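## Task

Same job with a target of 14 clicks (12 degrees each) from the finest setting, which is the counterclockwise end stop seen from above. Do not force the ring at the stop: a total one-way body rotation of more than about one click there fails the task. The grinder must finish upright on its mat, close to where it began.

## Robot and tools

Robot: two UR-style six-joint arms, left_arm and right_arm, each carrying a sixteen-motor four-digit hand (left_arm a left hand, right_arm a right hand, mirror images). Bases: left_arm at (+0.034, +0.357, +0.018) m, right_arm at (+0.050, -0.395, +0.018) m. Cameras: cam_head_left, cam_head_right, cam_high, cam_low, cam_left_wrist, cam_right_wrist, all 672x504.

Frames. Scene frame: origin on the table surface halfway between the arms, +z up, +x away from the robot over the table, +y toward left_arm. Reported end_effector_position (m), end_effector_quat_wxyz and velocities are in the scene frame. Each hand has a hand point near the palm: its +z runs along straight fingers toward the tips, +y points out of the palm face, +x crosses the palm away from the thumb on the right hand but toward the thumb on the left hand. Offsets you command are expressed in the axes of that arm's current Hand target, not the scene frame.

The 48-number row (shared by both arms, always all 48, each in [-1, 1]): left_arm dx, dy, dz, rx, ry, rz; sixteen left hand motors; left current_limit, speed; then the same 24 for right_arm. Pose part: an offset (not a pose) from the Hand target as it stood when the action began, in that target's axes; 1.0 = 0.6 m for dx,dy,dz and 180 degrees for rx,ry,rz, which form one rotation vector. Every row in an action is measured from the same start, not chained; repeating an offset in a new call moves further. All six zeros re-request the current Hand target. Hand motor order: index_mcp, index_abd, index_pip, index_dip, middle_mcp, middle_abd, middle_pip, middle_dip, ring_mcp, ring_abd, ring_pip, ring_dip, thumb_cmc, thumb_axl, thumb_mcp, thumb_ipl. These are absolute goal angles scaled between each hinge's two stops (not offsets); toward -1 the fingers curl toward the palm and thumb_cmc swings the thumb in front of the palm. Straight values: _mcp +0.75, _abd 0, _pip +0.58, _dip +0.70, thumb_cmc +0.71, thumb_axl +0.68, thumb_mcp +0.23, thumb_ipl +0.17. A 0 is a real goal; to leave a hand alone, resend its hand_goal, hand_current_limit and hand_speed. current_limit maps -1..+1 to 0..550 mA (min 11 mA); speed gives (speed+1)/2 of 8.5 rad/s. They start at +0.4 and -0.6 and persist.

Tools.
- execute_actions(actions, cameras): actions is a list of actions, each a list of up to 15 rows (one row per 1/30 s step; a short list repeats its final row). An empty list returns state and images, scene number and task.
- move(target, speed, blend, stop_force, zero, blocking, cameras): target is one 48-number row, or up to 15 rows, every row an offset from the Hand targets at the move's start. speed: path speed in m/s, 0.002 to 3.6, default 0.25 (turning up to twice that in rad/s); one value or one per target. blend: corner rounding in m for lists, 0 = stop at each. stop_force: 3 to 120 N, ends an arm's path when its wrist sensor feels that much push against its motion; unreliable when the hand also rotates; not allowed with blocking=false. zero (default true) re-zeros the sensor first. Moves last 0.5 to 10 s and do not avoid obstacles.
- wait(seconds 0 to 10), stop(), zoom_image(camera, region [x0,y0,x1,y1] pixels, at most 504x504, only on the newest image), zero_wrist_force(arm), read_manual(section), finished_scene(scene 1 to 3; irreversible).

Results: Hand target (last commanded pose, the base for the next offset; the hand often rests slightly short), joint positions and torques, Wrist force and Wrist torque in the hand's own axes plus a peak line, hand_goal, hand_measured, hand_current_ma, hand_state (moving, goal, blocked, overload), and for move a line such as done, off_target, moving, held or fault plus limits (paced = pose clipped, held = steps withheld). Lines like MOTOR HOT, HAND FAULT or OVER-TEMPERATURE FAULT warn of trouble; after a HAND FAULT the rest of that reply's motion calls are skipped.

Cautions. Orientation commands are clipped to 32 degrees from the measured one per step. Arms are stiff: aiming even slightly beyond a firm contact, or a net force near 150 N, or wrist torque near 25.2 N m, stops the arm for 10 s. A hand motor at 495 mA or more for 5 s shuts down for 10 s. Don't let hands or arms press each other or close one hand on the other's fingers. Avoid paths near an arm's own base. Slow, gentle contact; never drop or knock the grinder, never leave anything off the table, and stop turning as soon as the ring meets its end stop so the body does not spin. Loose items may be nudged occasionally by outside pushes.

Each tool is called as name([rows], argument=value, ...), one row to a line, values as JSON.

## Session

execute_actions(actions=[])

zoom_image(camera="cam_head_right", region=[370, 250, 530, 370])

zoom_image(camera="cam_high", region=[320, 100, 480, 220])

Scene clock: 0.00 s.
left_arm: end_effector_position=(+0.4163, +0.1267, +0.2442) hand_goal=(+0.754, +0.000, +0.576, +0.696, +0.754, +0.000, +0.576, +0.696, +0.754, +0.000, +0.576, +0.696, +0.714, +0.678, +0.226, +0.168) hand_measured=(+0.754, +0.000, +0.576, +0.696, +0.754, +0.000, +0.576, +0.696, +0.754, +0.000, +0.576, +0.696, +0.714, +0.678, +0.226, +0.168) hand_current_ma=(+0, +0, +0, +0, +0, +0, +0, +0, +0, +0, +0, +0, +0, +0, +0, +0) hand_state=(goal, goal, goal, goal, goal, goal, goal, goal, goal, goal, goal, goal, goal, goal, goal, goal) hand_current_limit=0.40 hand_speed=-0.60 end_effector_quat_wxyz=(-0.018, +0.740, +0.667, -0.089) | right_arm: end_effector_position=(+0.6322, -0.3642, +0.2136) hand_goal=(+0.754, +0.000, +0.576, +0.696, +0.754, +0.000, +0.576, +0.696, +0.754, +0.000, +0.576, +0.696, +0.714, +0.678, +0.226, +0.168) hand_measured=(+0.754, +0.000, +0.576, +0.696, +0.754, +0.000, +0.576, +0.696, +0.754, +0.000, +0.576, +0.696, +0.714, +0.678, +0.226, +0.168) hand_current_ma=(+0, +0, +0, +0, +0, +0, +0, +0, +0, +0, +0, +0, +0, +0, +0, +0) hand_state=(goal, goal, goal, goal, goal, goal, goal, goal, goal, goal, goal, goal, goal, goal, goal, goal) hand_current_limit=0.40 hand_speed=-0.60 end_effector_quat_wxyz=(-0.130, +0.868, -0.466, +0.111)
Joint positions: left_arm=[2.853 -1.328 -2.06 -1.455 1.443 -0.138] | right_arm=[-0.148 -1.284 1.699 -2.281 -1.393 2.404]
Joint velocities: within noise
Joint torques (N m): no reading
Wrist force (N): no reading
Wrist torque (N m): no reading
Wrist force, peak (N): no reading
Hand target: left_arm +0.4163, +0.1267, +0.2442; -0.018, +0.740, +0.667, -0.089 | right_arm +0.6322, -0.3642, +0.2136; -0.130, +0.868, -0.466, +0.111

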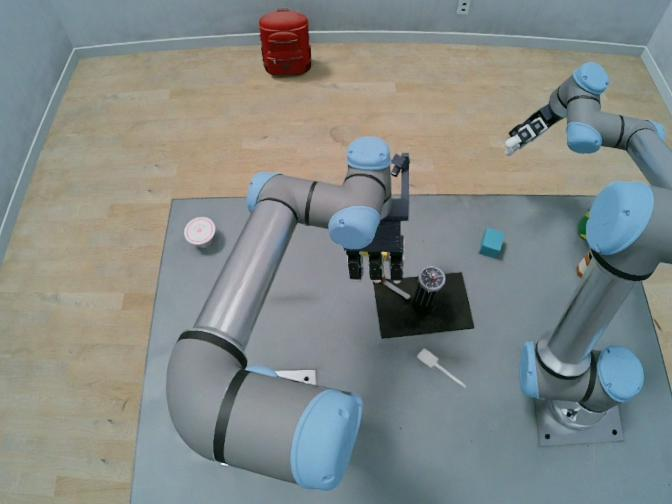

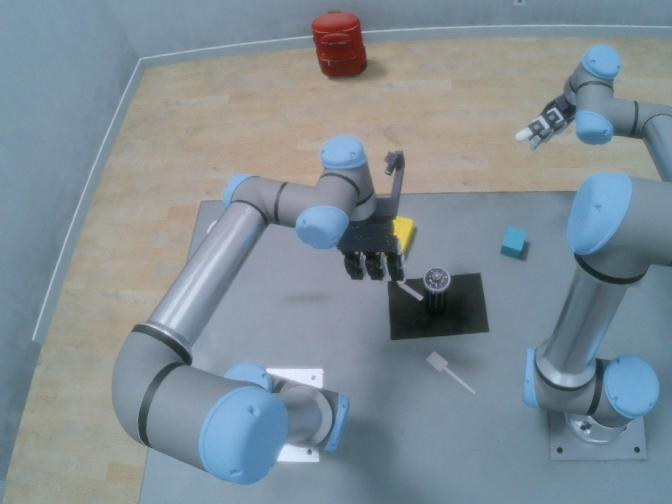

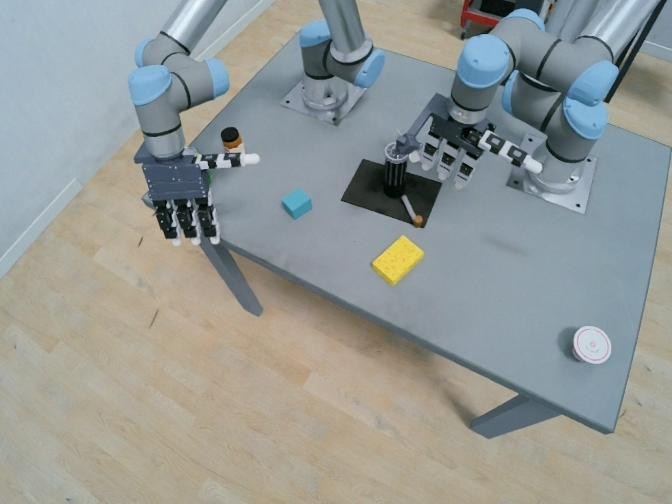

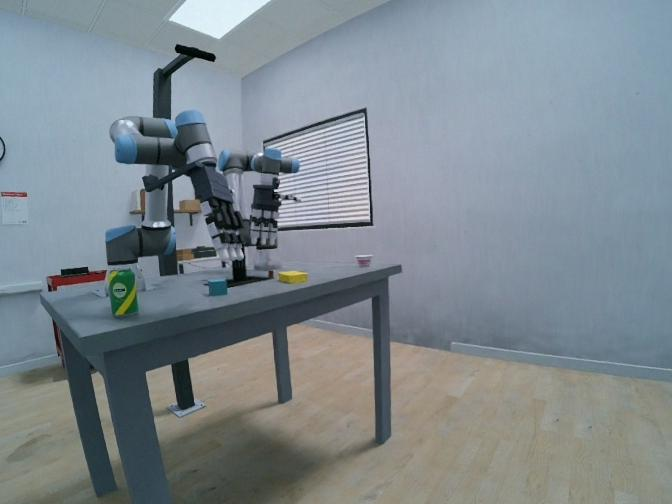

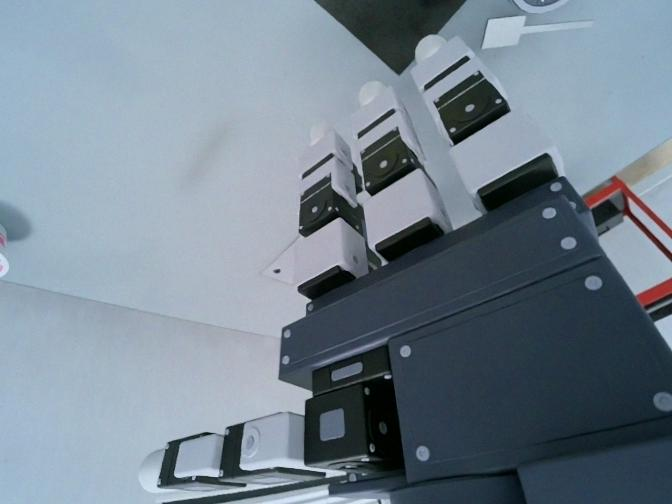

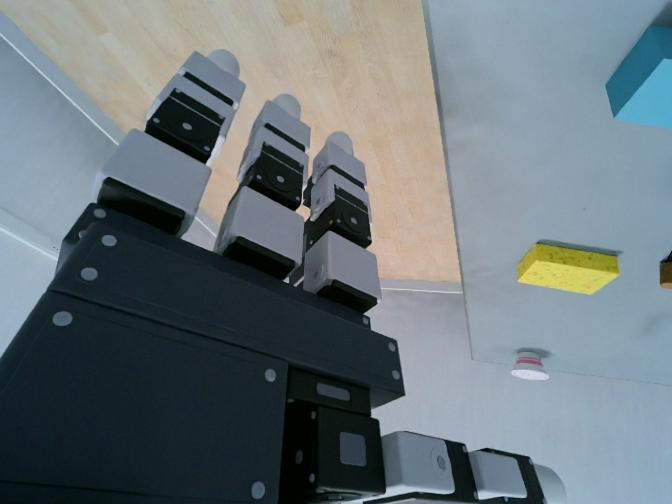

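Scaled by 3.150.

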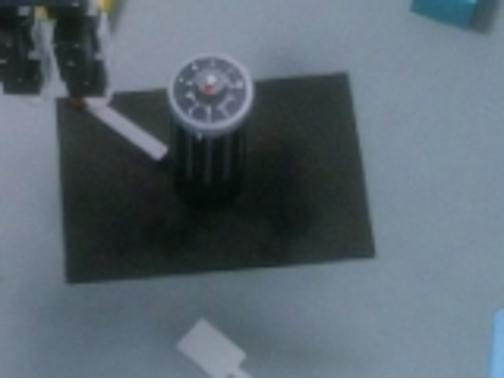

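Scaled by 3.150.

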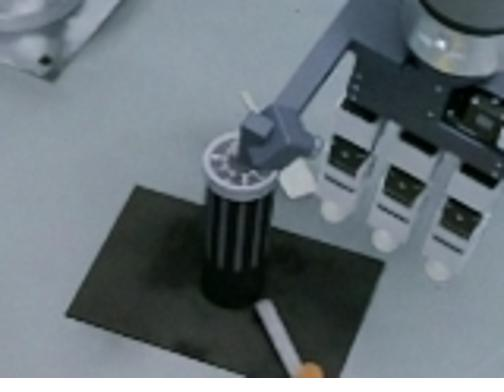

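zoom_image(camera="cam_left_wrist", region=[280, 20, 460, 160])

zoom_image(camera="cam_high", region=[130, 130, 250, 250])

Scaled by 2.800.

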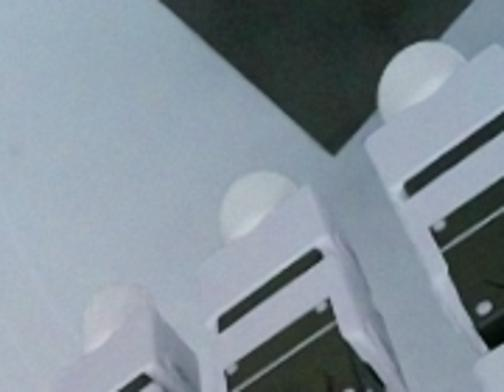

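Scaled by 4.200.

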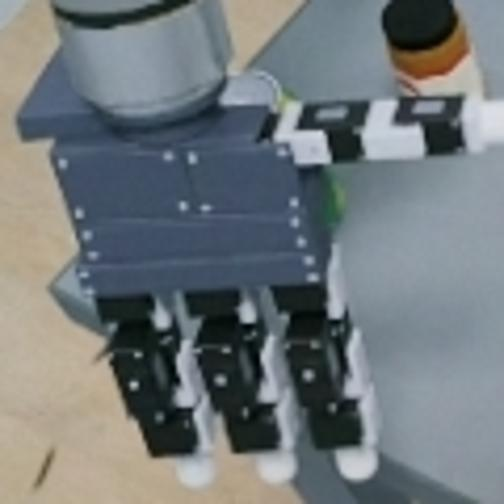

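move([
  [-0.0144,-0.0193,-0.1313,0,0,0, 0.99,0,-0.591,-0.174,0.99,0,-0.591,-0.174,0.99,0,-0.591,-0.174,-0.686,0.678,0.05,-0.1,0.4,-0.4, 0,0,0,0,0,0, 0.754,0,0.576,0.696,0.754,0,0.576,0.696,0.754,0,0.576,0.696,0.714,0.678,0.226,0.168,0.4,-0.6],
  [-0.1549,-0.0298,-0.1073,-0.0636,-0.0327,-0.7054, 0.99,0,-0.591,-0.174,0.99,0,-0.591,-0.174,0.99,0,-0.591,-0.174,-0.686,0.678,0.05,-0.1,0.4,-0.4, 0,0,0,0,0,0, 0.754,0,0.576,0.696,0.754,0,0.576,0.696,0.754,0,0.576,0.696,0.714,0.678,0.226,0.168,0.4,-0.6],
  [-0.145,-0.0165,-0.017,-0.0636,-0.0327,-0.7054, 0.99,0,-0.591,-0.174,0.99,0,-0.591,-0.174,0.99,0,-0.591,-0.174,-0.686,0.678,0.05,-0.1,0.4,-0.4, 0,0,0,0,0,0, 0.754,0,0.576,0.696,0.754,0,0.576,0.696,0.754,0,0.576,0.696,0.714,0.678,0.226,0.168,0.4,-0.6],
], speed=0.4, cameras=["cam_left_wrist","cam_head_right","cam_high"])

Scene clock: 73.03 s.
left_arm: end_effector_position=(+0.4000, +0.0426, +0.2651) hand_goal=(+0.990, +0.000, -0.590, -0.174, +0.990, +0.000, -0.590, -0.174, +0.990, +0.000, -0.590, -0.174, -0.686, +0.678, +0.050, -0.100) hand_measured=(+0.986, +0.000, -0.584, -0.172, +0.986, +0.000, -0.584, -0.170, +0.986, +0.000, -0.584, -0.170, -0.684, +0.678, +0.046, -0.098) hand_current_ma=(-1, +0, +2, +1, -1, +0, +1, +1, -1, +0, +2, +1, +0, +0, -1, +0) hand_state=(goal, goal, goal, goal, goal, goal, goal, goal, goal, goal, goal, goal, goal, goal, goal, goal) hand_current_limit=0.40 hand_speed=-0.40 end_effector_quat_wxyz=(-0.001, -0.271, +0.963, +0.000) | right_arm: end_effector_position=(+0.6322, -0.3642, +0.2136) hand_goal=(+0.754, +0.000, +0.576, +0.696, +0.754, +0.000, +0.576, +0.696, +0.754, +0.000, +0.576, +0.696, +0.714, +0.678, +0.226, +0.168) hand_measured=(+0.752, +0.000, +0.576, +0.696, +0.752, +0.000, +0.576, +0.696, +0.752, +0.000, +0.576, +0.696, +0.714, +0.678, +0.224, +0.168) hand_current_ma=(+0, +0, +0, +0, -1, +0, +0, +0, +0, +0, +0, +0, +0, +0, -1, +0) hand_state=(goal, goal, goal, goal, goal, goal, goal, goal, goal, goal, goal, goal, goal, goal, goal, goal) hand_current_limit=0.40 hand_speed=-0.60 end_effector_quat_wxyz=(-0.130, +0.868, -0.466, +0.111)
Joint positions: left_arm=[2.621 -1.753 -1.657 -1.303 1.57 -2.602] | right_arm=[-0.148 -1.284 1.699 -2.281 -1.393 2.404]
Joint torques (N m): left_arm=[-10.57 46.7 10.97 4.05 -1.58 -1.43] | right_arm=[0 -32.86 -20.97 -3.02 0.51 0.11]
Wrist force (N): left_arm=[0.3 0.9 0.2] | right_arm=[0.1 0.2 -0.2]
Wrist torque (N m): left_arm=[0.11 0.10 -0.02] | right_arm=[0.06 -0.01 0.02]
Wrist force, peak (N): left_arm=[0.3 1.0 2.8] | right_arm=[-0.2 0.6 0.0]
Hand target: left_arm +0.3999, +0.0426, +0.2650; -0.001, -0.271, +0.963, +0.000 | right_arm +0.6322, -0.3642, +0.2136; -0.130, +0.868, -0.466, +0.111
Off the commanded pose: left_arm 0.000 m, 0 deg | right_arm 0.000 m, 0 deg.
move: done
Images, in order (width x height): cam_head_right 672x504, cam_high 672x504, cam_left_wrist 672x504.

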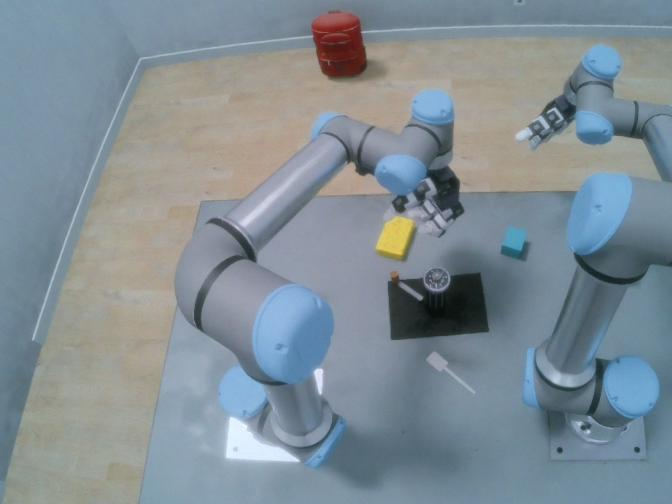

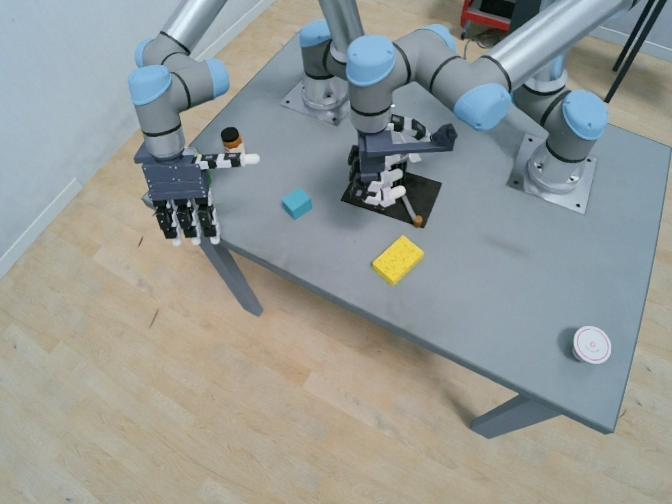

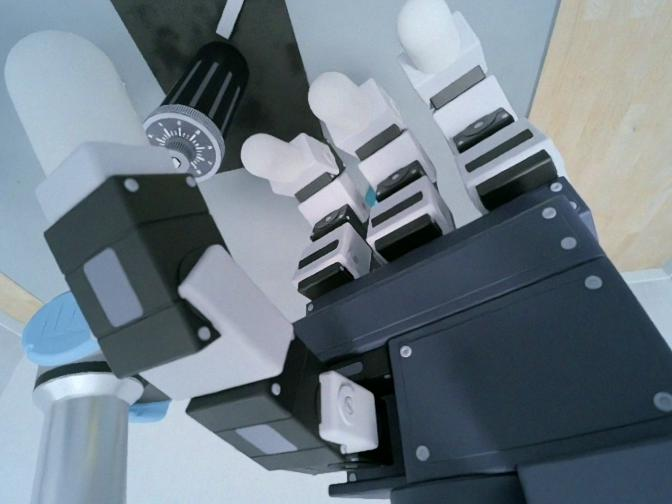

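execute_actions(actions=[], cameras=["cam_left_wrist","cam_head_left","cam_head_right","cam_low","cam_high"])

Scene clock: 97.33 s.
left_arm: end_effector_position=(+0.3999, +0.0426, +0.2650) hand_goal=(+0.990, +0.000, -0.590, -0.174, +0.990, +0.000, -0.590, -0.174, +0.990, +0.000, -0.590, -0.174, -0.686, +0.678, +0.050, -0.100) hand_measured=(+0.986, +0.000, -0.584, -0.172, +0.986, +0.000, -0.584, -0.170, +0.986, +0.000, -0.584, -0.170, -0.684, +0.678, +0.046, -0.098) hand_current_ma=(-1, +0, +2, +1, -1, +0, +1, +1, -1, +0, +2, +1, +0, +0, -1, +0) hand_state=(goal, goal, goal, goal, goal, goal, goal, goal, goal, goal, goal, goal, goal, goal, goal, goal) hand_current_limit=0.40 hand_speed=-0.40 end_effector_quat_wxyz=(-0.001, -0.271, +0.963, +0.000) | right_arm: end_effector_position=(+0.6322, -0.3642, +0.2136) hand_goal=(+0.754, +0.000, +0.576, +0.696, +0.754, +0.000, +0.576, +0.696, +0.754, +0.000, +0.576, +0.696, +0.714, +0.678, +0.226, +0.168) hand_measured=(+0.752, +0.000, +0.576, +0.696, +0.752, +0.000, +0.576, +0.696, +0.752, +0.000, +0.576, +0.696, +0.714, +0.678, +0.224, +0.168) hand_current_ma=(+0, +0, +0, +0, -1, +0, +0, +0, +0, +0, +0, +0, +0, +0, -1, +0) hand_state=(goal, goal, goal, goal, goal, goal, goal, goal, goal, goal, goal, goal, goal, goal, goal, goal) hand_current_limit=0.40 hand_speed=-0.60 end_effector_quat_wxyz=(-0.130, +0.868, -0.466, +0.111)
Joint positions: left_arm=[2.621 -1.753 -1.658 -1.303 1.57 -2.602] | right_arm=[-0.148 -1.284 1.699 -2.281 -1.393 2.404]
Joint velocities: within noise
Joint torques (N m): left_arm=[-10.17 47.14 11.6 3.88 0.39 -1.42] | right_arm=[0.6 -32.97 -21.61 -2.99 0.5 0.18]
Wrist force (N): left_arm=[0.1 0.9 0.2] | right_arm=[0.1 0.1 0.1]
Wrist torque (N m): left_arm=[0.10 0.12 -0.04] | right_arm=[-0.01 -0.01 0.00]
Wrist force, peak (N): left_arm=[0.4 1.1 0.3] | right_arm=[0.2 0.5 0.4]
Hand target: left_arm +0.3999, +0.0426, +0.2650; -0.001, -0.271, +0.963, +0.000 | right_arm +0.6322, -0.3642, +0.2136; -0.130, +0.868, -0.466, +0.111
Off the commanded pose: left_arm 0.000 m, 0 deg | right_arm 0.000 m, 0 deg.
Images, in order (width x height): cam_head_left 672x504, cam_head_right 672x504, cam_high 672x504, cam_low 672x504, cam_left_wrist 672x504.

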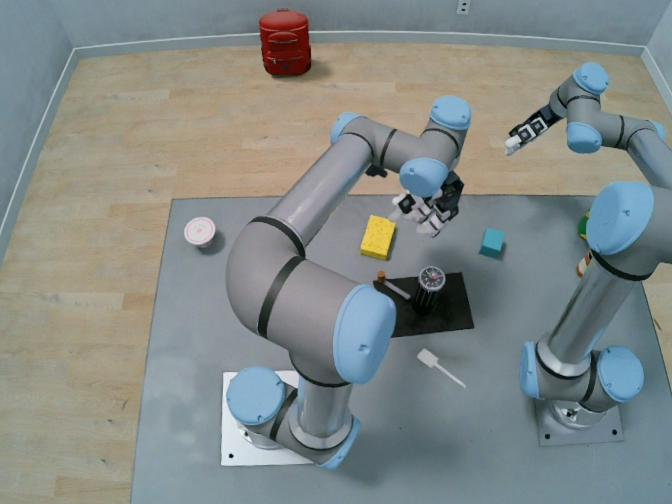

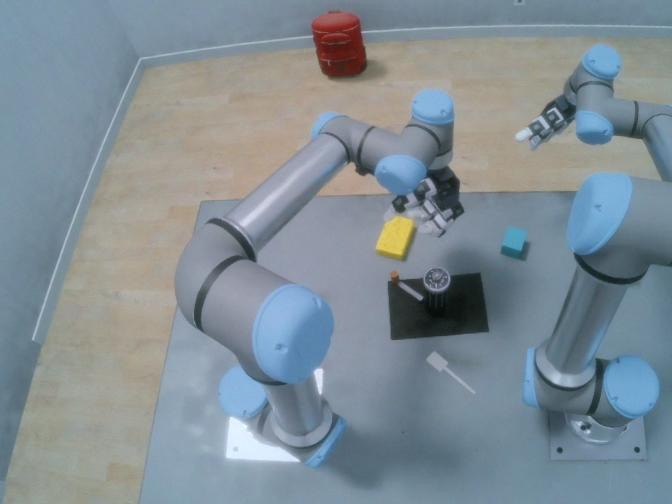

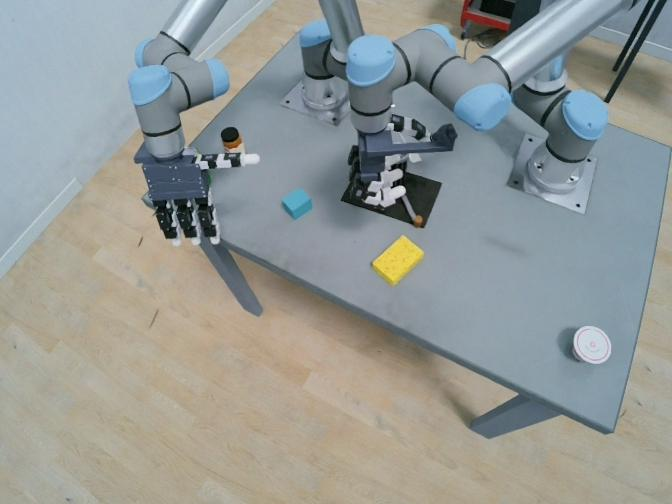

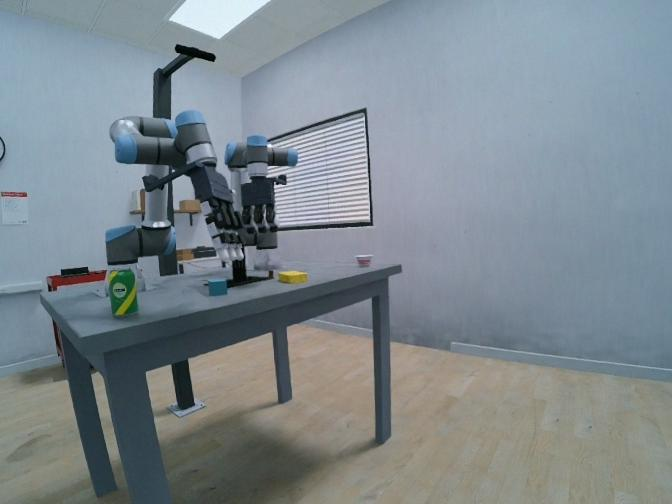

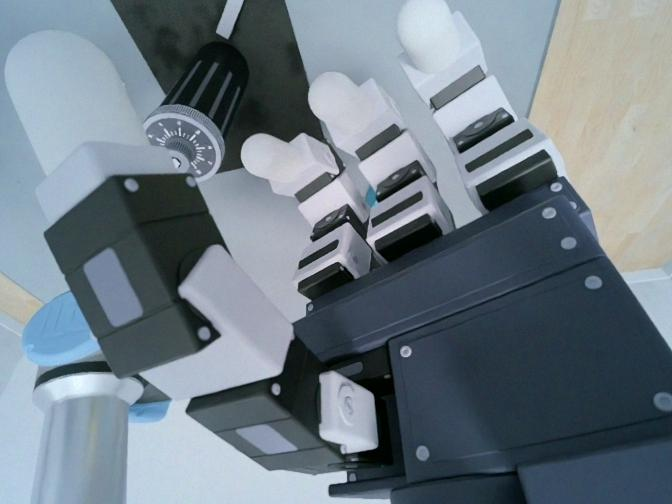

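move(target=[0.0283,-0.02,0.15,0.2222,0,0,0.99,0,-0.416,-0.58,0.99,0,-0.416,-0.58,0.99,0,-0.416,-0.58,-0.686,0.678,0.135,-0.157,0.4,-0.4,0,0,0,0,0,0,0.754,0,0.576,0.696,0.754,0,0.576,0.696,0.754,0,0.576,0.696,0.714,0.678,0.226,0.168,0.4,-0.6], speed=0.2, cameras=["cam_left_wrist","cam_head_right","cam_low"])

Scene clock: 205.93 s.
left_arm: end_effector_position=(+0.3916, +0.0236, +0.1750) hand_goal=(+0.990, +0.000, -0.416, -0.580, +0.990, +0.000, -0.416, -0.580, +0.990, +0.000, -0.416, -0.580, -0.686, +0.678, +0.136, -0.156) hand_measured=(+0.986, +0.000, -0.418, -0.576, +0.986, +0.000, -0.416, -0.576, +0.986, +0.000, -0.418, -0.576, -0.684, +0.678, +0.128, -0.154) hand_current_ma=(-1, +0, +0, +1, -1, +0, +0, +1, -1, +0, +0, +1, +0, +0, -4, +0) hand_state=(goal, goal, goal, goal, goal, goal, goal, goal, goal, goal, goal, goal, goal, goal, goal, goal) hand_current_limit=0.40 hand_speed=-0.40 end_effector_quat_wxyz=(+0.092, -0.255, +0.905, -0.329) | right_arm: end_effector_position=(+0.6322, -0.3642, +0.2136) hand_goal=(+0.754, +0.000, +0.576, +0.696, +0.754, +0.000, +0.576, +0.696, +0.754, +0.000, +0.576, +0.696, +0.714, +0.678, +0.226, +0.168) hand_measured=(+0.752, +0.000, +0.576, +0.696, +0.752, +0.000, +0.576, +0.696, +0.752, +0.000, +0.576, +0.696, +0.714, +0.678, +0.224, +0.168) hand_current_ma=(+0, +0, +0, +0, -1, +0, +0, +0, +0, +0, +0, +0, +0, +0, -1, +0) hand_state=(goal, goal, goal, goal, goal, goal, goal, goal, goal, goal, goal, goal, goal, goal, goal, goal) hand_current_limit=0.40 hand_speed=-0.60 end_effector_quat_wxyz=(-0.130, +0.868, -0.466, +0.111)
Joint positions: left_arm=[2.783 -1.602 -2.243 -0.298 1.143 -2.568] | right_arm=[-0.148 -1.284 1.699 -2.281 -1.393 2.404]
Joint torques (N m): left_arm=[-10.31 34.76 19.48 4.64 -0.37 1.21] | right_arm=[1.21 -33.26 -21.73 -3.03 0.53 0.1]
Wrist force (N): left_arm=[-0.2 -1.1 0.8] | right_arm=[0.0 0.1 -0.1]
Wrist torque (N m): left_arm=[0.02 0.17 0.14] | right_arm=[0.03 0.00 0.00]
Wrist force, peak (N): left_arm=[-0.2 -1.1 0.9] | right_arm=[0.4 0.5 -0.4]
Hand target: left_arm +0.3916, +0.0235, +0.1751; +0.092, -0.255, +0.905, -0.329 | right_arm +0.6322, -0.3642, +0.2136; -0.130, +0.868, -0.466, +0.111
Off the commanded pose: left_arm 0.000 m, 0 deg | right_arm 0.000 m, 0 deg.
move: done
Images, in order (width x height): cam_head_right 672x504, cam_low 672x504, cam_left_wrist 672x504.

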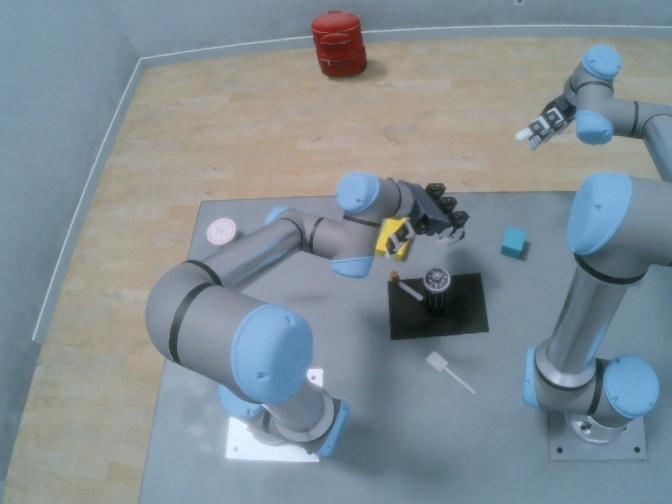

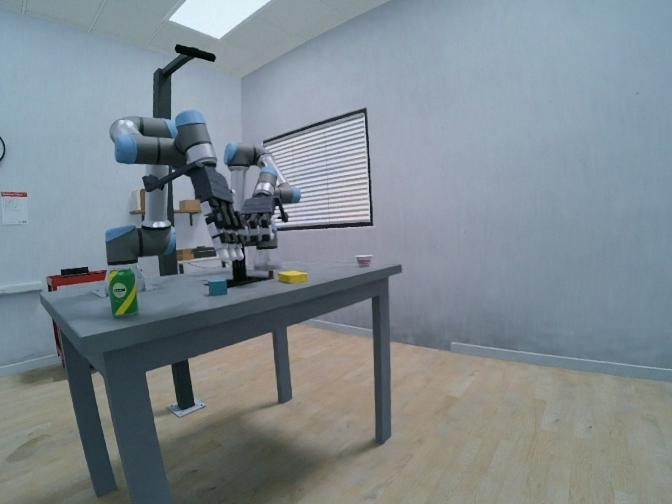

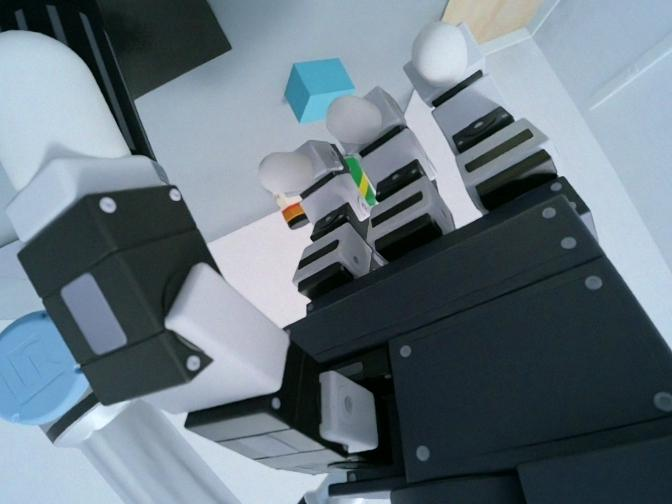

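move(target=[0.075,-0.0107,-0.0128,0,0,0,0.99,0,-0.416,-0.58,0.99,0,-0.416,-0.58,0.99,0,-0.416,-0.58,-0.686,0.678,0.135,-0.157,0.4,-0.4,0,0,0,0,0,0,0.754,0,0.576,0.696,0.754,0,0.576,0.696,0.754,0,0.576,0.696,0.714,0.678,0.226,0.168,0.4,-0.6], speed=0.1, cameras=["cam_left_wrist"])

Scene clock: 209.30 s.
left_arm: end_effector_position=(+0.3531, +0.0001, +0.1851) hand_goal=(+0.990, +0.000, -0.416, -0.580, +0.990, +0.000, -0.416, -0.580, +0.990, +0.000, -0.416, -0.580, -0.686, +0.678, +0.136, -0.156) hand_measured=(+0.986, +0.000, -0.418, -0.576, +0.986, +0.000, -0.416, -0.576, +0.986, +0.000, -0.418, -0.576, -0.684, +0.678, +0.128, -0.154) hand_current_ma=(-1, +0, +0, +1, -1, +0, +0, +1, -1, +0, +0, +1, +0, +0, -4, +0) hand_state=(goal, goal, goal, goal, goal, goal, goal, goal, goal, goal, goal, goal, goal, goal, goal, goal) hand_current_limit=0.40 hand_speed=-0.40 end_effector_quat_wxyz=(+0.092, -0.255, +0.905, -0.329) end_effector_velocity=(+0.001, +0.000, +0.000) end_effector_angular_velocity=(-0.001, -0.001, -0.003) | right_arm: end_effector_position=(+0.6322, -0.3642, +0.2136) hand_goal=(+0.754, +0.000, +0.576, +0.696, +0.754, +0.000, +0.576, +0.696, +0.754, +0.000, +0.576, +0.696, +0.714, +0.678, +0.226, +0.168) hand_measured=(+0.752, +0.000, +0.576, +0.696, +0.752, +0.000, +0.576, +0.696, +0.752, +0.000, +0.576, +0.696, +0.714, +0.678, +0.224, +0.168) hand_current_ma=(+0, +0, +0, +0, -1, +0, +0, +0, +0, +0, +0, +0, +0, +0, -1, +0) hand_state=(goal, goal, goal, goal, goal, goal, goal, goal, goal, goal, goal, goal, goal, goal, goal, goal) hand_current_limit=0.40 hand_speed=-0.60 end_effector_quat_wxyz=(-0.130, +0.868, -0.466, +0.111)
Joint positions: left_arm=[2.691 -1.556 -2.265 -0.289 1.194 -2.651] | right_arm=[-0.148 -1.284 1.699 -2.281 -1.393 2.404]
Joint velocities: left_arm=[0.003 -0.002 0.002 -0.001 -0.003 0.005] | right_arm=[within noise]
Joint torques (N m): left_arm=[10.15 6.8 28.28 2 -2.36 1.52] | right_arm=[0.72 -33.05 -21.8 -3.09 0.54 0.25]
Wrist force (N): left_arm=[0.0 -1.1 0.6] | right_arm=[-0.1 0.4 -0.1]
Wrist torque (N m): left_arm=[0.02 0.14 -0.04] | right_arm=[0.07 0.02 0.00]
Wrist force, peak (N): left_arm=[-0.6 -1.1 1.1] | right_arm=[-0.3 0.6 0.2]
Hand target: left_arm +0.3532, +0.0001, +0.1851; +0.092, -0.255, +0.905, -0.329 | right_arm +0.6322, -0.3642, +0.2136; -0.130, +0.868, -0.466, +0.111
Off the commanded pose: left_arm 0.000 m, 0 deg | right_arm 0.000 m, 0 deg.
move: done
Images, in order (width x height): cam_left_wrist 672x504.

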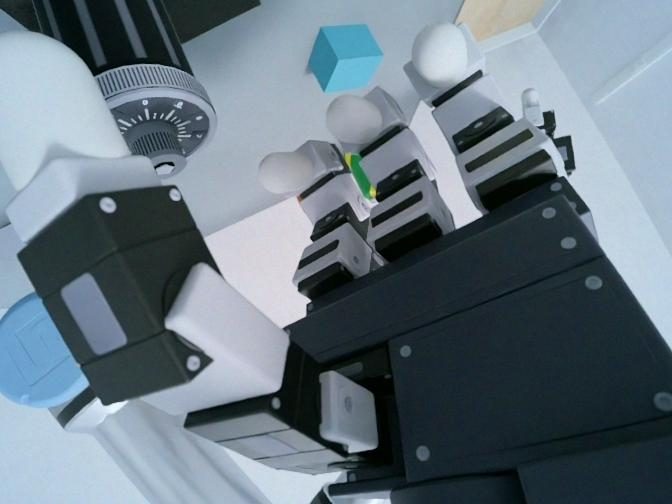

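zoom_image(camera="cam_left_wrist", region=[70, 40, 230, 200])

Scaled by 3.150.

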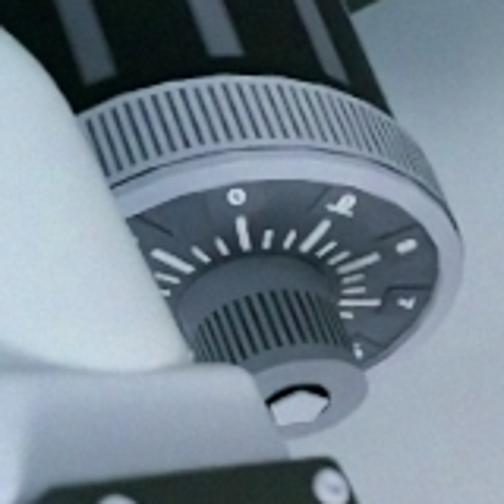

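move(target=[0.0417,-0.0322,-0.0383,0,0,0,0.99,0,-0.416,-0.58,0.99,0,-0.416,-0.58,0.99,0,-0.416,-0.58,-0.686,0.678,0.135,-0.157,0.4,-0.4,0,0,0,0,0,0,0.754,0,0.576,0.696,0.754,0,0.576,0.696,0.754,0,0.576,0.696,0.714,0.678,0.226,0.168,0.4,-0.6], speed=0.1, cameras=["cam_left_wrist"])

zoom_image(camera="cam_left_wrist", region=[100, 0, 360, 195])

Scene clock: 233.30 s.
left_arm: end_effector_position=(+0.3320, -0.0130, +0.2154) hand_goal=(+0.990, +0.000, -0.416, -0.580, +0.990, +0.000, -0.416, -0.580, +0.990, +0.000, -0.416, -0.580, -0.686, +0.678, +0.136, -0.156) hand_measured=(+0.986, +0.000, -0.418, -0.576, +0.986, +0.000, -0.416, -0.576, +0.986, +0.000, -0.418, -0.576, -0.684, +0.678, +0.128, -0.154) hand_current_ma=(-1, +0, +0, +1, -1, +0, +0, +1, -1, +0, +0, +1, +0, +0, -4, +0) hand_state=(goal, goal, goal, goal, goal, goal, goal, goal, goal, goal, goal, goal, goal, goal, goal, goal) hand_current_limit=0.40 hand_speed=-0.40 end_effector_quat_wxyz=(+0.092, -0.255, +0.905, -0.329) | right_arm: end_effector_position=(+0.6322, -0.3642, +0.2136) hand_goal=(+0.754, +0.000, +0.576, +0.696, +0.754, +0.000, +0.576, +0.696, +0.754, +0.000, +0.576, +0.696, +0.714, +0.678, +0.226, +0.168) hand_measured=(+0.752, +0.000, +0.576, +0.696, +0.752, +0.000, +0.576, +0.696, +0.752, +0.000, +0.576, +0.696, +0.714, +0.678, +0.224, +0.168) hand_current_ma=(+0, +0, +0, +0, -1, +0, +0, +0, +0, +0, +0, +0, +0, +0, -1, +0) hand_state=(goal, goal, goal, goal, goal, goal, goal, goal, goal, goal, goal, goal, goal, goal, goal, goal) hand_current_limit=0.40 hand_speed=-0.60 end_effector_quat_wxyz=(-0.130, +0.868, -0.466, +0.111)
Joint positions: left_arm=[2.635 -1.492 -2.234 -0.367 1.225 -2.7] | right_arm=[-0.148 -1.284 1.699 -2.281 -1.393 2.404]
Joint torques (N m): left_arm=[10.79 5.11 9.55 4.52 -2.42 1.44] | right_arm=[0.98 -32.53 -21.84 -3.01 0.57 0.32]
Wrist force (N): left_arm=[-0.3 -1.2 0.8] | right_arm=[0.0 0.4 0.1]
Wrist torque (N m): left_arm=[0.02 0.18 -0.02] | right_arm=[0.05 0.00 0.01]
Wrist force, peak (N): left_arm=[0.3 -1.6 0.2] | right_arm=[0.5 0.3 0.1]
Hand target: left_arm +0.3319, -0.0130, +0.2152; +0.092, -0.255, +0.905, -0.329 | right_arm +0.6322, -0.3642, +0.2136; -0.130, +0.868, -0.466, +0.111
Off the commanded pose: left_arm 0.000 m, 0 deg | right_arm 0.000 m, 0 deg.
move: done
Images, in order (width x height): cam_left_wrist 672x504.

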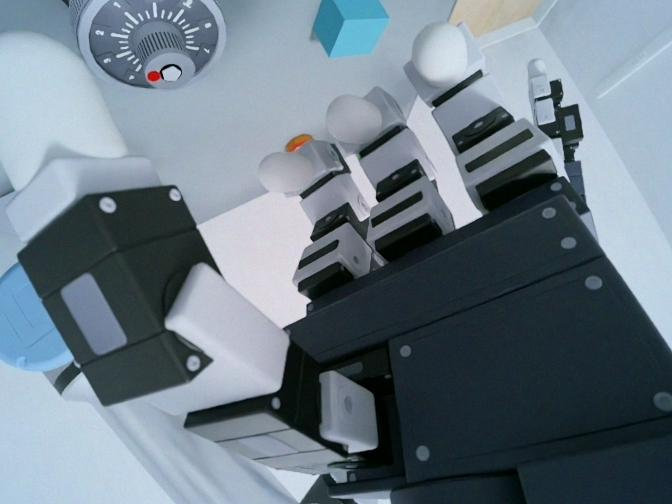

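Scaled by 1.938.

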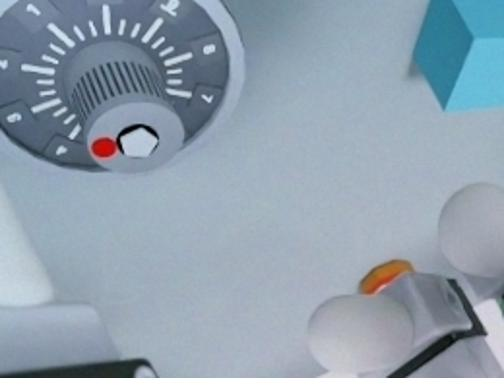

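move(target=[0.0333,0.0662,-0.0230,0,0,0,0.99,0,-0.416,-0.58,0.99,0,-0.416,-0.58,0.99,0,-0.416,-0.58,-0.686,0.678,0.135,-0.157,0.4,-0.4,0,0,0,0,0,0,0.754,0,0.576,0.696,0.754,0,0.576,0.696,0.754,0,0.576,0.696,0.714,0.678,0.226,0.168,0.4,-0.6], speed=0.1, cameras=["cam_left_wrist","cam_low","cam_high","cam_head_right"])

zoom_image(camera="cam_low", region=[180, 180, 320, 300])

Scene clock: 246.00 s.
left_arm: end_effector_position=(+0.2944, +0.0101, +0.2003) hand_goal=(+0.990, +0.000, -0.416, -0.580, +0.990, +0.000, -0.416, -0.580, +0.990, +0.000, -0.416, -0.580, -0.686, +0.678, +0.136, -0.156) hand_measured=(+0.986, +0.000, -0.418, -0.576, +0.986, +0.000, -0.416, -0.576, +0.986, +0.000, -0.418, -0.576, -0.684, +0.678, +0.128, -0.154) hand_current_ma=(-1, +0, +0, +1, -1, +0, +0, +1, -1, +0, +0, +1, +0, +0, -4, +0) hand_state=(goal, goal, goal, goal, goal, goal, goal, goal, goal, goal, goal, goal, goal, goal, goal, goal) hand_current_limit=0.40 hand_speed=-0.40 end_effector_quat_wxyz=(+0.092, -0.255, +0.905, -0.329) | right_arm: end_effector_position=(+0.6322, -0.3642, +0.2136) hand_goal=(+0.754, +0.000, +0.576, +0.696, +0.754, +0.000, +0.576, +0.696, +0.754, +0.000, +0.576, +0.696, +0.714, +0.678, +0.226, +0.168) hand_measured=(+0.752, +0.000, +0.576, +0.696, +0.752, +0.000, +0.576, +0.696, +0.752, +0.000, +0.576, +0.696, +0.714, +0.678, +0.224, +0.168) hand_current_ma=(+0, +0, +0, +0, -1, +0, +0, +0, +0, +0, +0, +0, +0, +0, -1, +0) hand_state=(goal, goal, goal, goal, goal, goal, goal, goal, goal, goal, goal, goal, goal, goal, goal, goal) hand_current_limit=0.40 hand_speed=-0.60 end_effector_quat_wxyz=(-0.130, +0.868, -0.466, +0.111)
Joint positions: left_arm=[2.647 -1.4 -2.357 -0.34 1.219 -2.69] | right_arm=[-0.148 -1.284 1.699 -2.281 -1.393 2.404]
Joint torques (N m): left_arm=[-6.48 2.15 23.54 1.87 -0.47 -0.93] | right_arm=[0.86 -32.59 -22.08 -3.03 0.56 0.36]
Wrist force (N): left_arm=[-0.3 -1.3 0.7] | right_arm=[-0.1 0.2 0.0]
Wrist torque (N m): left_arm=[-0.01 0.19 -0.08] | right_arm=[0.01 0.01 -0.01]
Wrist force, peak (N): left_arm=[-0.9 -2.1 1.0] | right_arm=[-0.2 0.6 0.2]
Hand target: left_arm +0.2943, +0.0101, +0.2003; +0.092, -0.255, +0.905, -0.329 | right_arm +0.6322, -0.3642, +0.2136; -0.130, +0.868, -0.466, +0.111
Off the commanded pose: left_arm 0.000 m, 0 deg | right_arm 0.000 m, 0 deg.
move: done
Images, in order (width x height): cam_head_right 672x504, cam_high 672x504, cam_low 672x504, cam_left_wrist 672x504.

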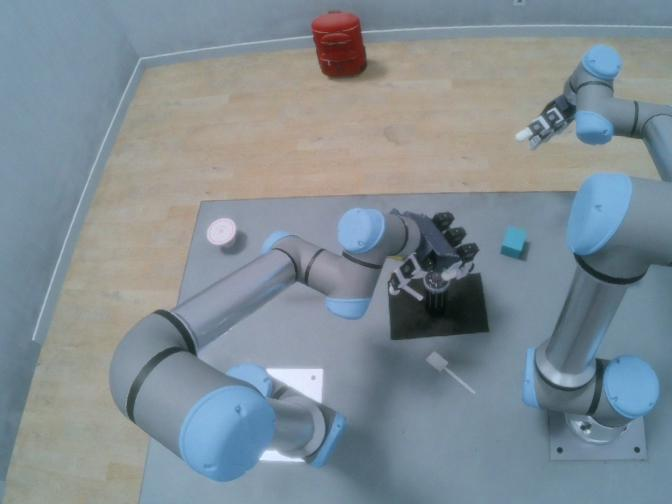

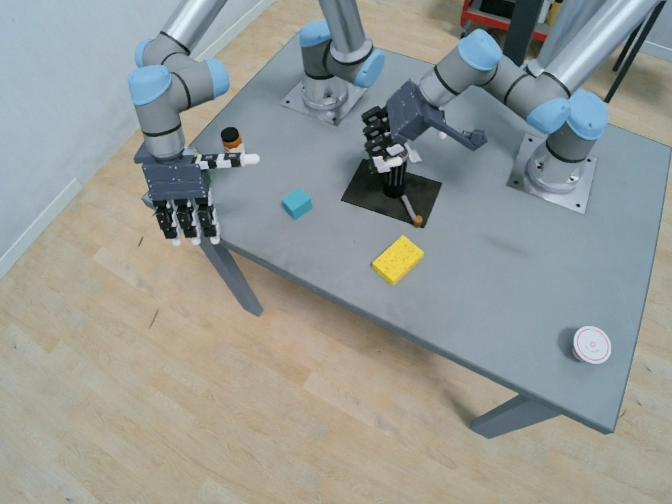

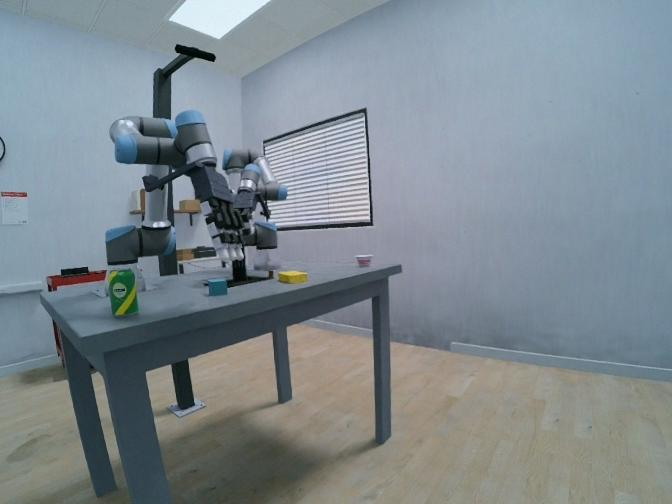

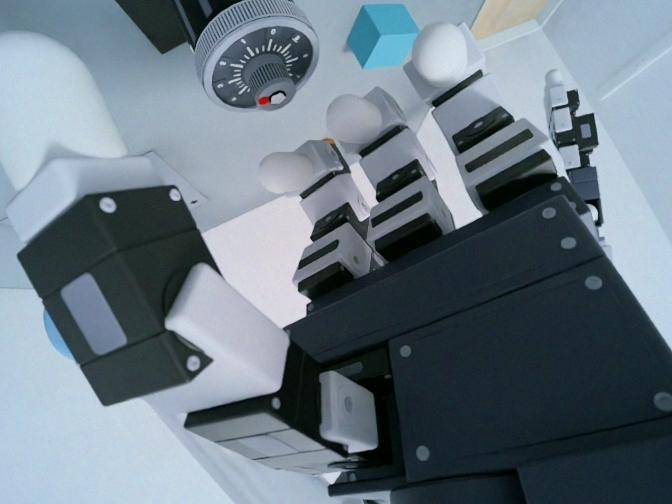

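Scaled by 3.600.

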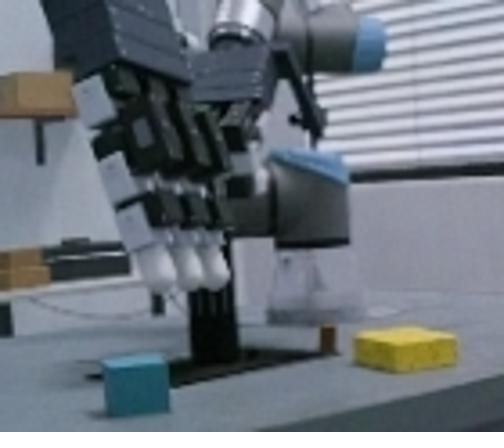

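move(target=[0,0.0392,0.0390,0,0,0,0.99,0,-0.416,-0.58,0.99,0,-0.416,-0.58,0.99,0,-0.416,-0.58,-0.686,0.678,0.135,-0.157,0.4,-0.4,0,0,0,0,0,0,0.754,0,0.576,0.696,0.754,0,0.576,0.696,0.754,0,0.576,0.696,0.714,0.678,0.226,0.168,0.4,-0.6], speed=0.012, stop_force=3, cameras=["cam_left_wrist","cam_low"])

zoom_image(camera="cam_left_wrist", region=[180, 0, 380, 200])

Scene clock: 255.87 s.
left_arm: end_effector_position=(+0.2930, +0.0123, +0.1724) hand_goal=(+0.990, +0.000, -0.416, -0.580, +0.990, +0.000, -0.416, -0.580, +0.990, +0.000, -0.416, -0.580, -0.686, +0.678, +0.136, -0.156) hand_measured=(+0.988, +0.000, -0.420, -0.582, +0.990, +0.000, -0.420, -0.584, +0.986, +0.000, -0.418, -0.576, -0.684, +0.678, +0.128, -0.154) hand_current_ma=(+0, +0, -1, +0, +0, +0, -1, -1, -1, +0, +0, +1, +0, +0, -4, +0) hand_state=(goal, goal, goal, goal, goal, goal, goal, goal, goal, goal, goal, goal, goal, goal, goal, goal) hand_current_limit=0.40 hand_speed=-0.40 end_effector_quat_wxyz=(+0.092, -0.255, +0.905, -0.329) | right_arm: end_effector_position=(+0.6322, -0.3642, +0.2136) hand_goal=(+0.754, +0.000, +0.576, +0.696, +0.754, +0.000, +0.576, +0.696, +0.754, +0.000, +0.576, +0.696, +0.714, +0.678, +0.226, +0.168) hand_measured=(+0.752, +0.000, +0.576, +0.696, +0.752, +0.000, +0.576, +0.696, +0.752, +0.000, +0.576, +0.696, +0.714, +0.678, +0.224, +0.168) hand_current_ma=(+0, +0, +0, +0, -1, +0, +0, +0, +0, +0, +0, +0, +0, +0, -1, +0) hand_state=(goal, goal, goal, goal, goal, goal, goal, goal, goal, goal, goal, goal, goal, goal, goal, goal) hand_current_limit=0.40 hand_speed=-0.60 end_effector_quat_wxyz=(-0.130, +0.868, -0.466, +0.111)
Joint positions: left_arm=[2.651 -1.451 -2.406 -0.241 1.216 -2.686] | right_arm=[-0.148 -1.284 1.699 -2.281 -1.393 2.404]
Joint torques (N m): left_arm=[-9.17 28.58 27.92 4.35 1.77 -0.89] | right_arm=[0.74 -32.39 -22.14 -2.98 0.63 0.38]
Wrist force (N): left_arm=[-0.3 -1.8 0.0] | right_arm=[-0.1 0.2 0.1]
Wrist torque (N m): left_arm=[0.10 0.18 -0.08] | right_arm=[0.01 0.02 -0.01]
Wrist force, peak (N): left_arm=[-0.1 -4.6 -1.9] | right_arm=[-0.1 0.7 0.0]
Hand target: left_arm +0.2930, +0.0122, +0.1724; +0.092, -0.255, +0.905, -0.329 (not the last commanded pose) | right_arm +0.6322, -0.3642, +0.2136; -0.130, +0.868, -0.466, +0.111
Off the commanded pose: left_arm 0.005 m, 0 deg | right_arm 0.000 m, 0 deg.
move: contact (left_arm)
Images, in order (width x height): cam_low 672x504, cam_left_wrist 672x504.

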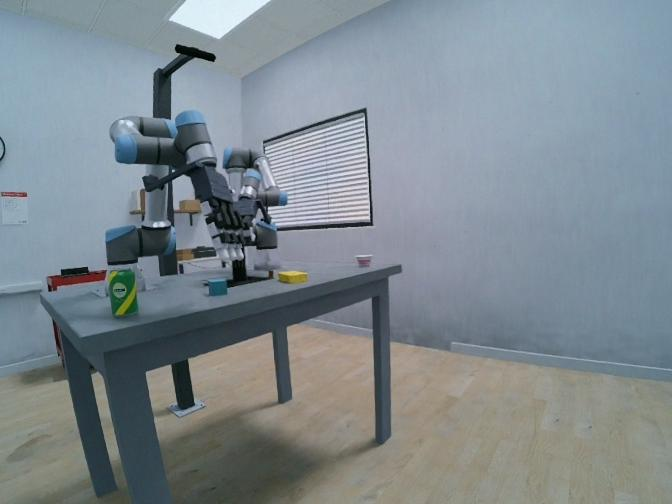

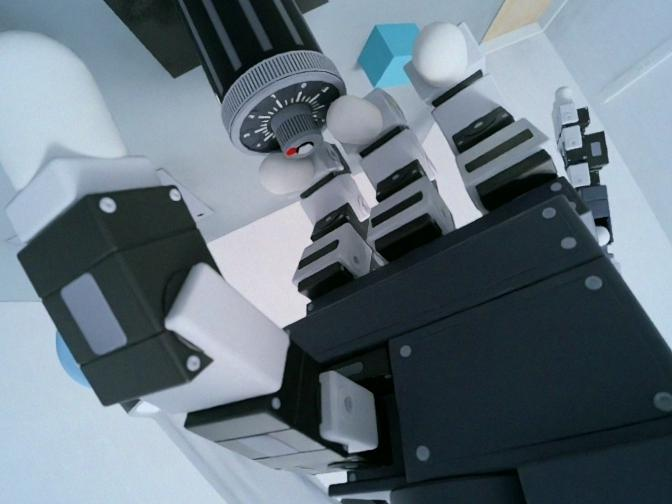

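Scaled by 2.520.

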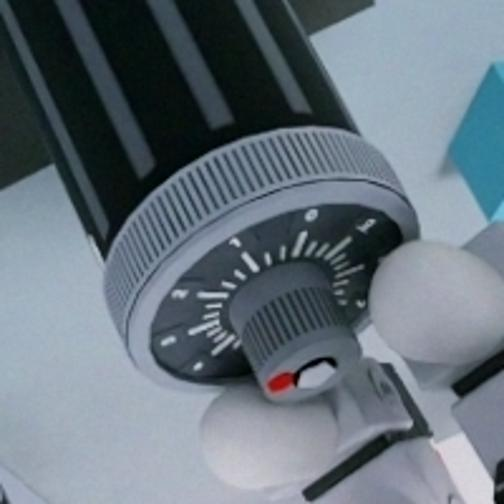

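move([
  [0,-0.0129,-0.0153,0,0,0,0.99,0,-0.416,-0.58,0.99,0,-0.416,-0.58,0.99,0,-0.416,-0.58,-0.686,0.678,0.135,-0.157,0.4,-0.4,0,0,0,0,0,0,0.754,0,0.576,0.696,0.754,0,0.576,0.696,0.754,0,0.576,0.696,0.714,0.678,0.226,0.168,0.4,-0.6],
  [0.0017,-0.0537,0.0190,0,0,0,0.99,0,-0.416,-0.58,0.99,0,-0.416,-0.58,0.99,0,-0.416,-0.58,-0.686,0.678,0.135,-0.157,0.4,-0.4,0,0,0,0,0,0,0.754,0,0.576,0.696,0.754,0,0.576,0.696,0.754,0,0.576,0.696,0.714,0.678,0.226,0.168,0.4,-0.6],
  [0.0017,-0.0275,0.0502,0,0,0,0.99,0,-0.416,-0.58,0.99,0,-0.416,-0.58,0.99,0,-0.416,-0.58,-0.686,0.678,0.135,-0.157,0.4,-0.4,0,0,0,0,0,0,0.754,0,0.576,0.696,0.754,0,0.576,0.696,0.754,0,0.576,0.696,0.714,0.678,0.226,0.168,0.4,-0.6],
], speed=0.05, blend=0.005, cameras=["cam_left_wrist"])

zoom_image(camera="cam_left_wrist", region=[100, 0, 380, 210])

Scene clock: 283.20 s.
left_arm: end_effector_position=(+0.3087, -0.0155, +0.1597) hand_goal=(+0.990, +0.000, -0.416, -0.580, +0.990, +0.000, -0.416, -0.580, +0.990, +0.000, -0.416, -0.580, -0.686, +0.678, +0.136, -0.156) hand_measured=(+0.986, +0.000, -0.418, -0.582, +0.986, +0.000, -0.418, -0.582, +0.986, +0.000, -0.418, -0.576, -0.684, +0.678, +0.128, -0.154) hand_current_ma=(-1, +0, +0, +0, -1, +0, +0, +0, -1, +0, +0, +1, +0, +0, -4, +0) hand_state=(goal, goal, goal, goal, goal, goal, goal, goal, goal, goal, goal, goal, goal, goal, goal, goal) hand_current_limit=0.40 hand_speed=-0.40 end_effector_quat_wxyz=(+0.092, -0.255, +0.905, -0.329) | right_arm: end_effector_position=(+0.6322, -0.3642, +0.2136) hand_goal=(+0.754, +0.000, +0.576, +0.696, +0.754, +0.000, +0.576, +0.696, +0.754, +0.000, +0.576, +0.696, +0.714, +0.678, +0.226, +0.168) hand_measured=(+0.752, +0.000, +0.576, +0.696, +0.752, +0.000, +0.576, +0.696, +0.752, +0.000, +0.576, +0.696, +0.714, +0.678, +0.224, +0.168) hand_current_ma=(+0, +0, +0, +0, -1, +0, +0, +0, +0, +0, +0, +0, +0, +0, -1, +0) hand_state=(goal, goal, goal, goal, goal, goal, goal, goal, goal, goal, goal, goal, goal, goal, goal, goal) hand_current_limit=0.40 hand_speed=-0.60 end_effector_quat_wxyz=(-0.130, +0.868, -0.466, +0.111)
Joint positions: left_arm=[2.6 -1.569 -2.347 -0.168 1.246 -2.73] | right_arm=[-0.148 -1.284 1.699 -2.281 -1.393 2.404]
Joint torques (N m): left_arm=[10.87 33.74 27.65 1.73 -2.39 -0.71] | right_arm=[0.78 -32.21 -22.4 -3.01 0.56 0.61]
Wrist force (N): left_arm=[-0.2 -1.1 0.6] | right_arm=[0.2 0.3 -0.2]
Wrist torque (N m): left_arm=[0.04 0.18 0.15] | right_arm=[0.06 -0.01 0.01]
Wrist force, peak (N): left_arm=[-0.4 -2.2 0.3] | right_arm=[-0.5 0.3 -0.5]
Hand target: left_arm +0.3088, -0.0156, +0.1599; +0.092, -0.255, +0.905, -0.329 | right_arm +0.6322, -0.3642, +0.2136; -0.130, +0.868, -0.466, +0.111
Off the commanded pose: left_arm 0.000 m, 0 deg | right_arm 0.000 m, 0 deg.
move: done
Images, in order (width x height): cam_left_wrist 672x504.

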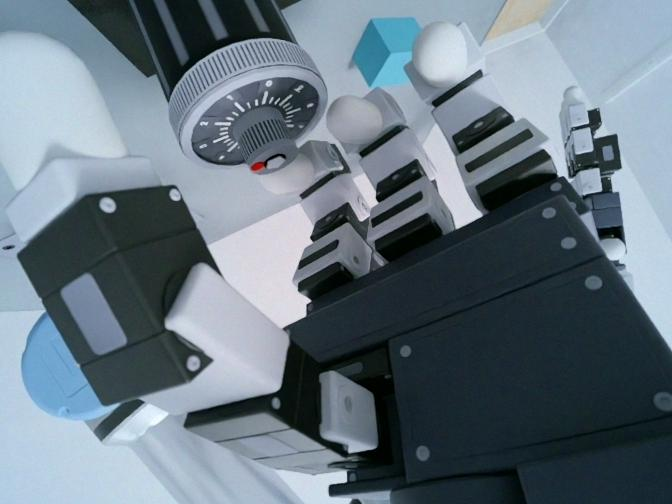

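Scaled by 1.800.

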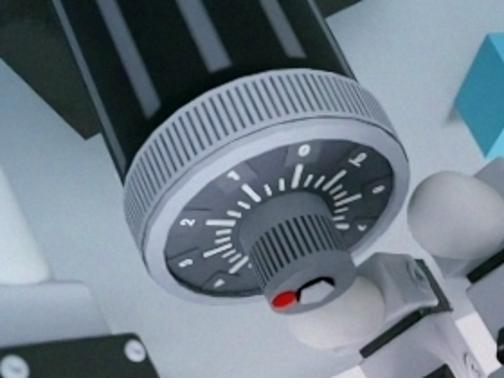

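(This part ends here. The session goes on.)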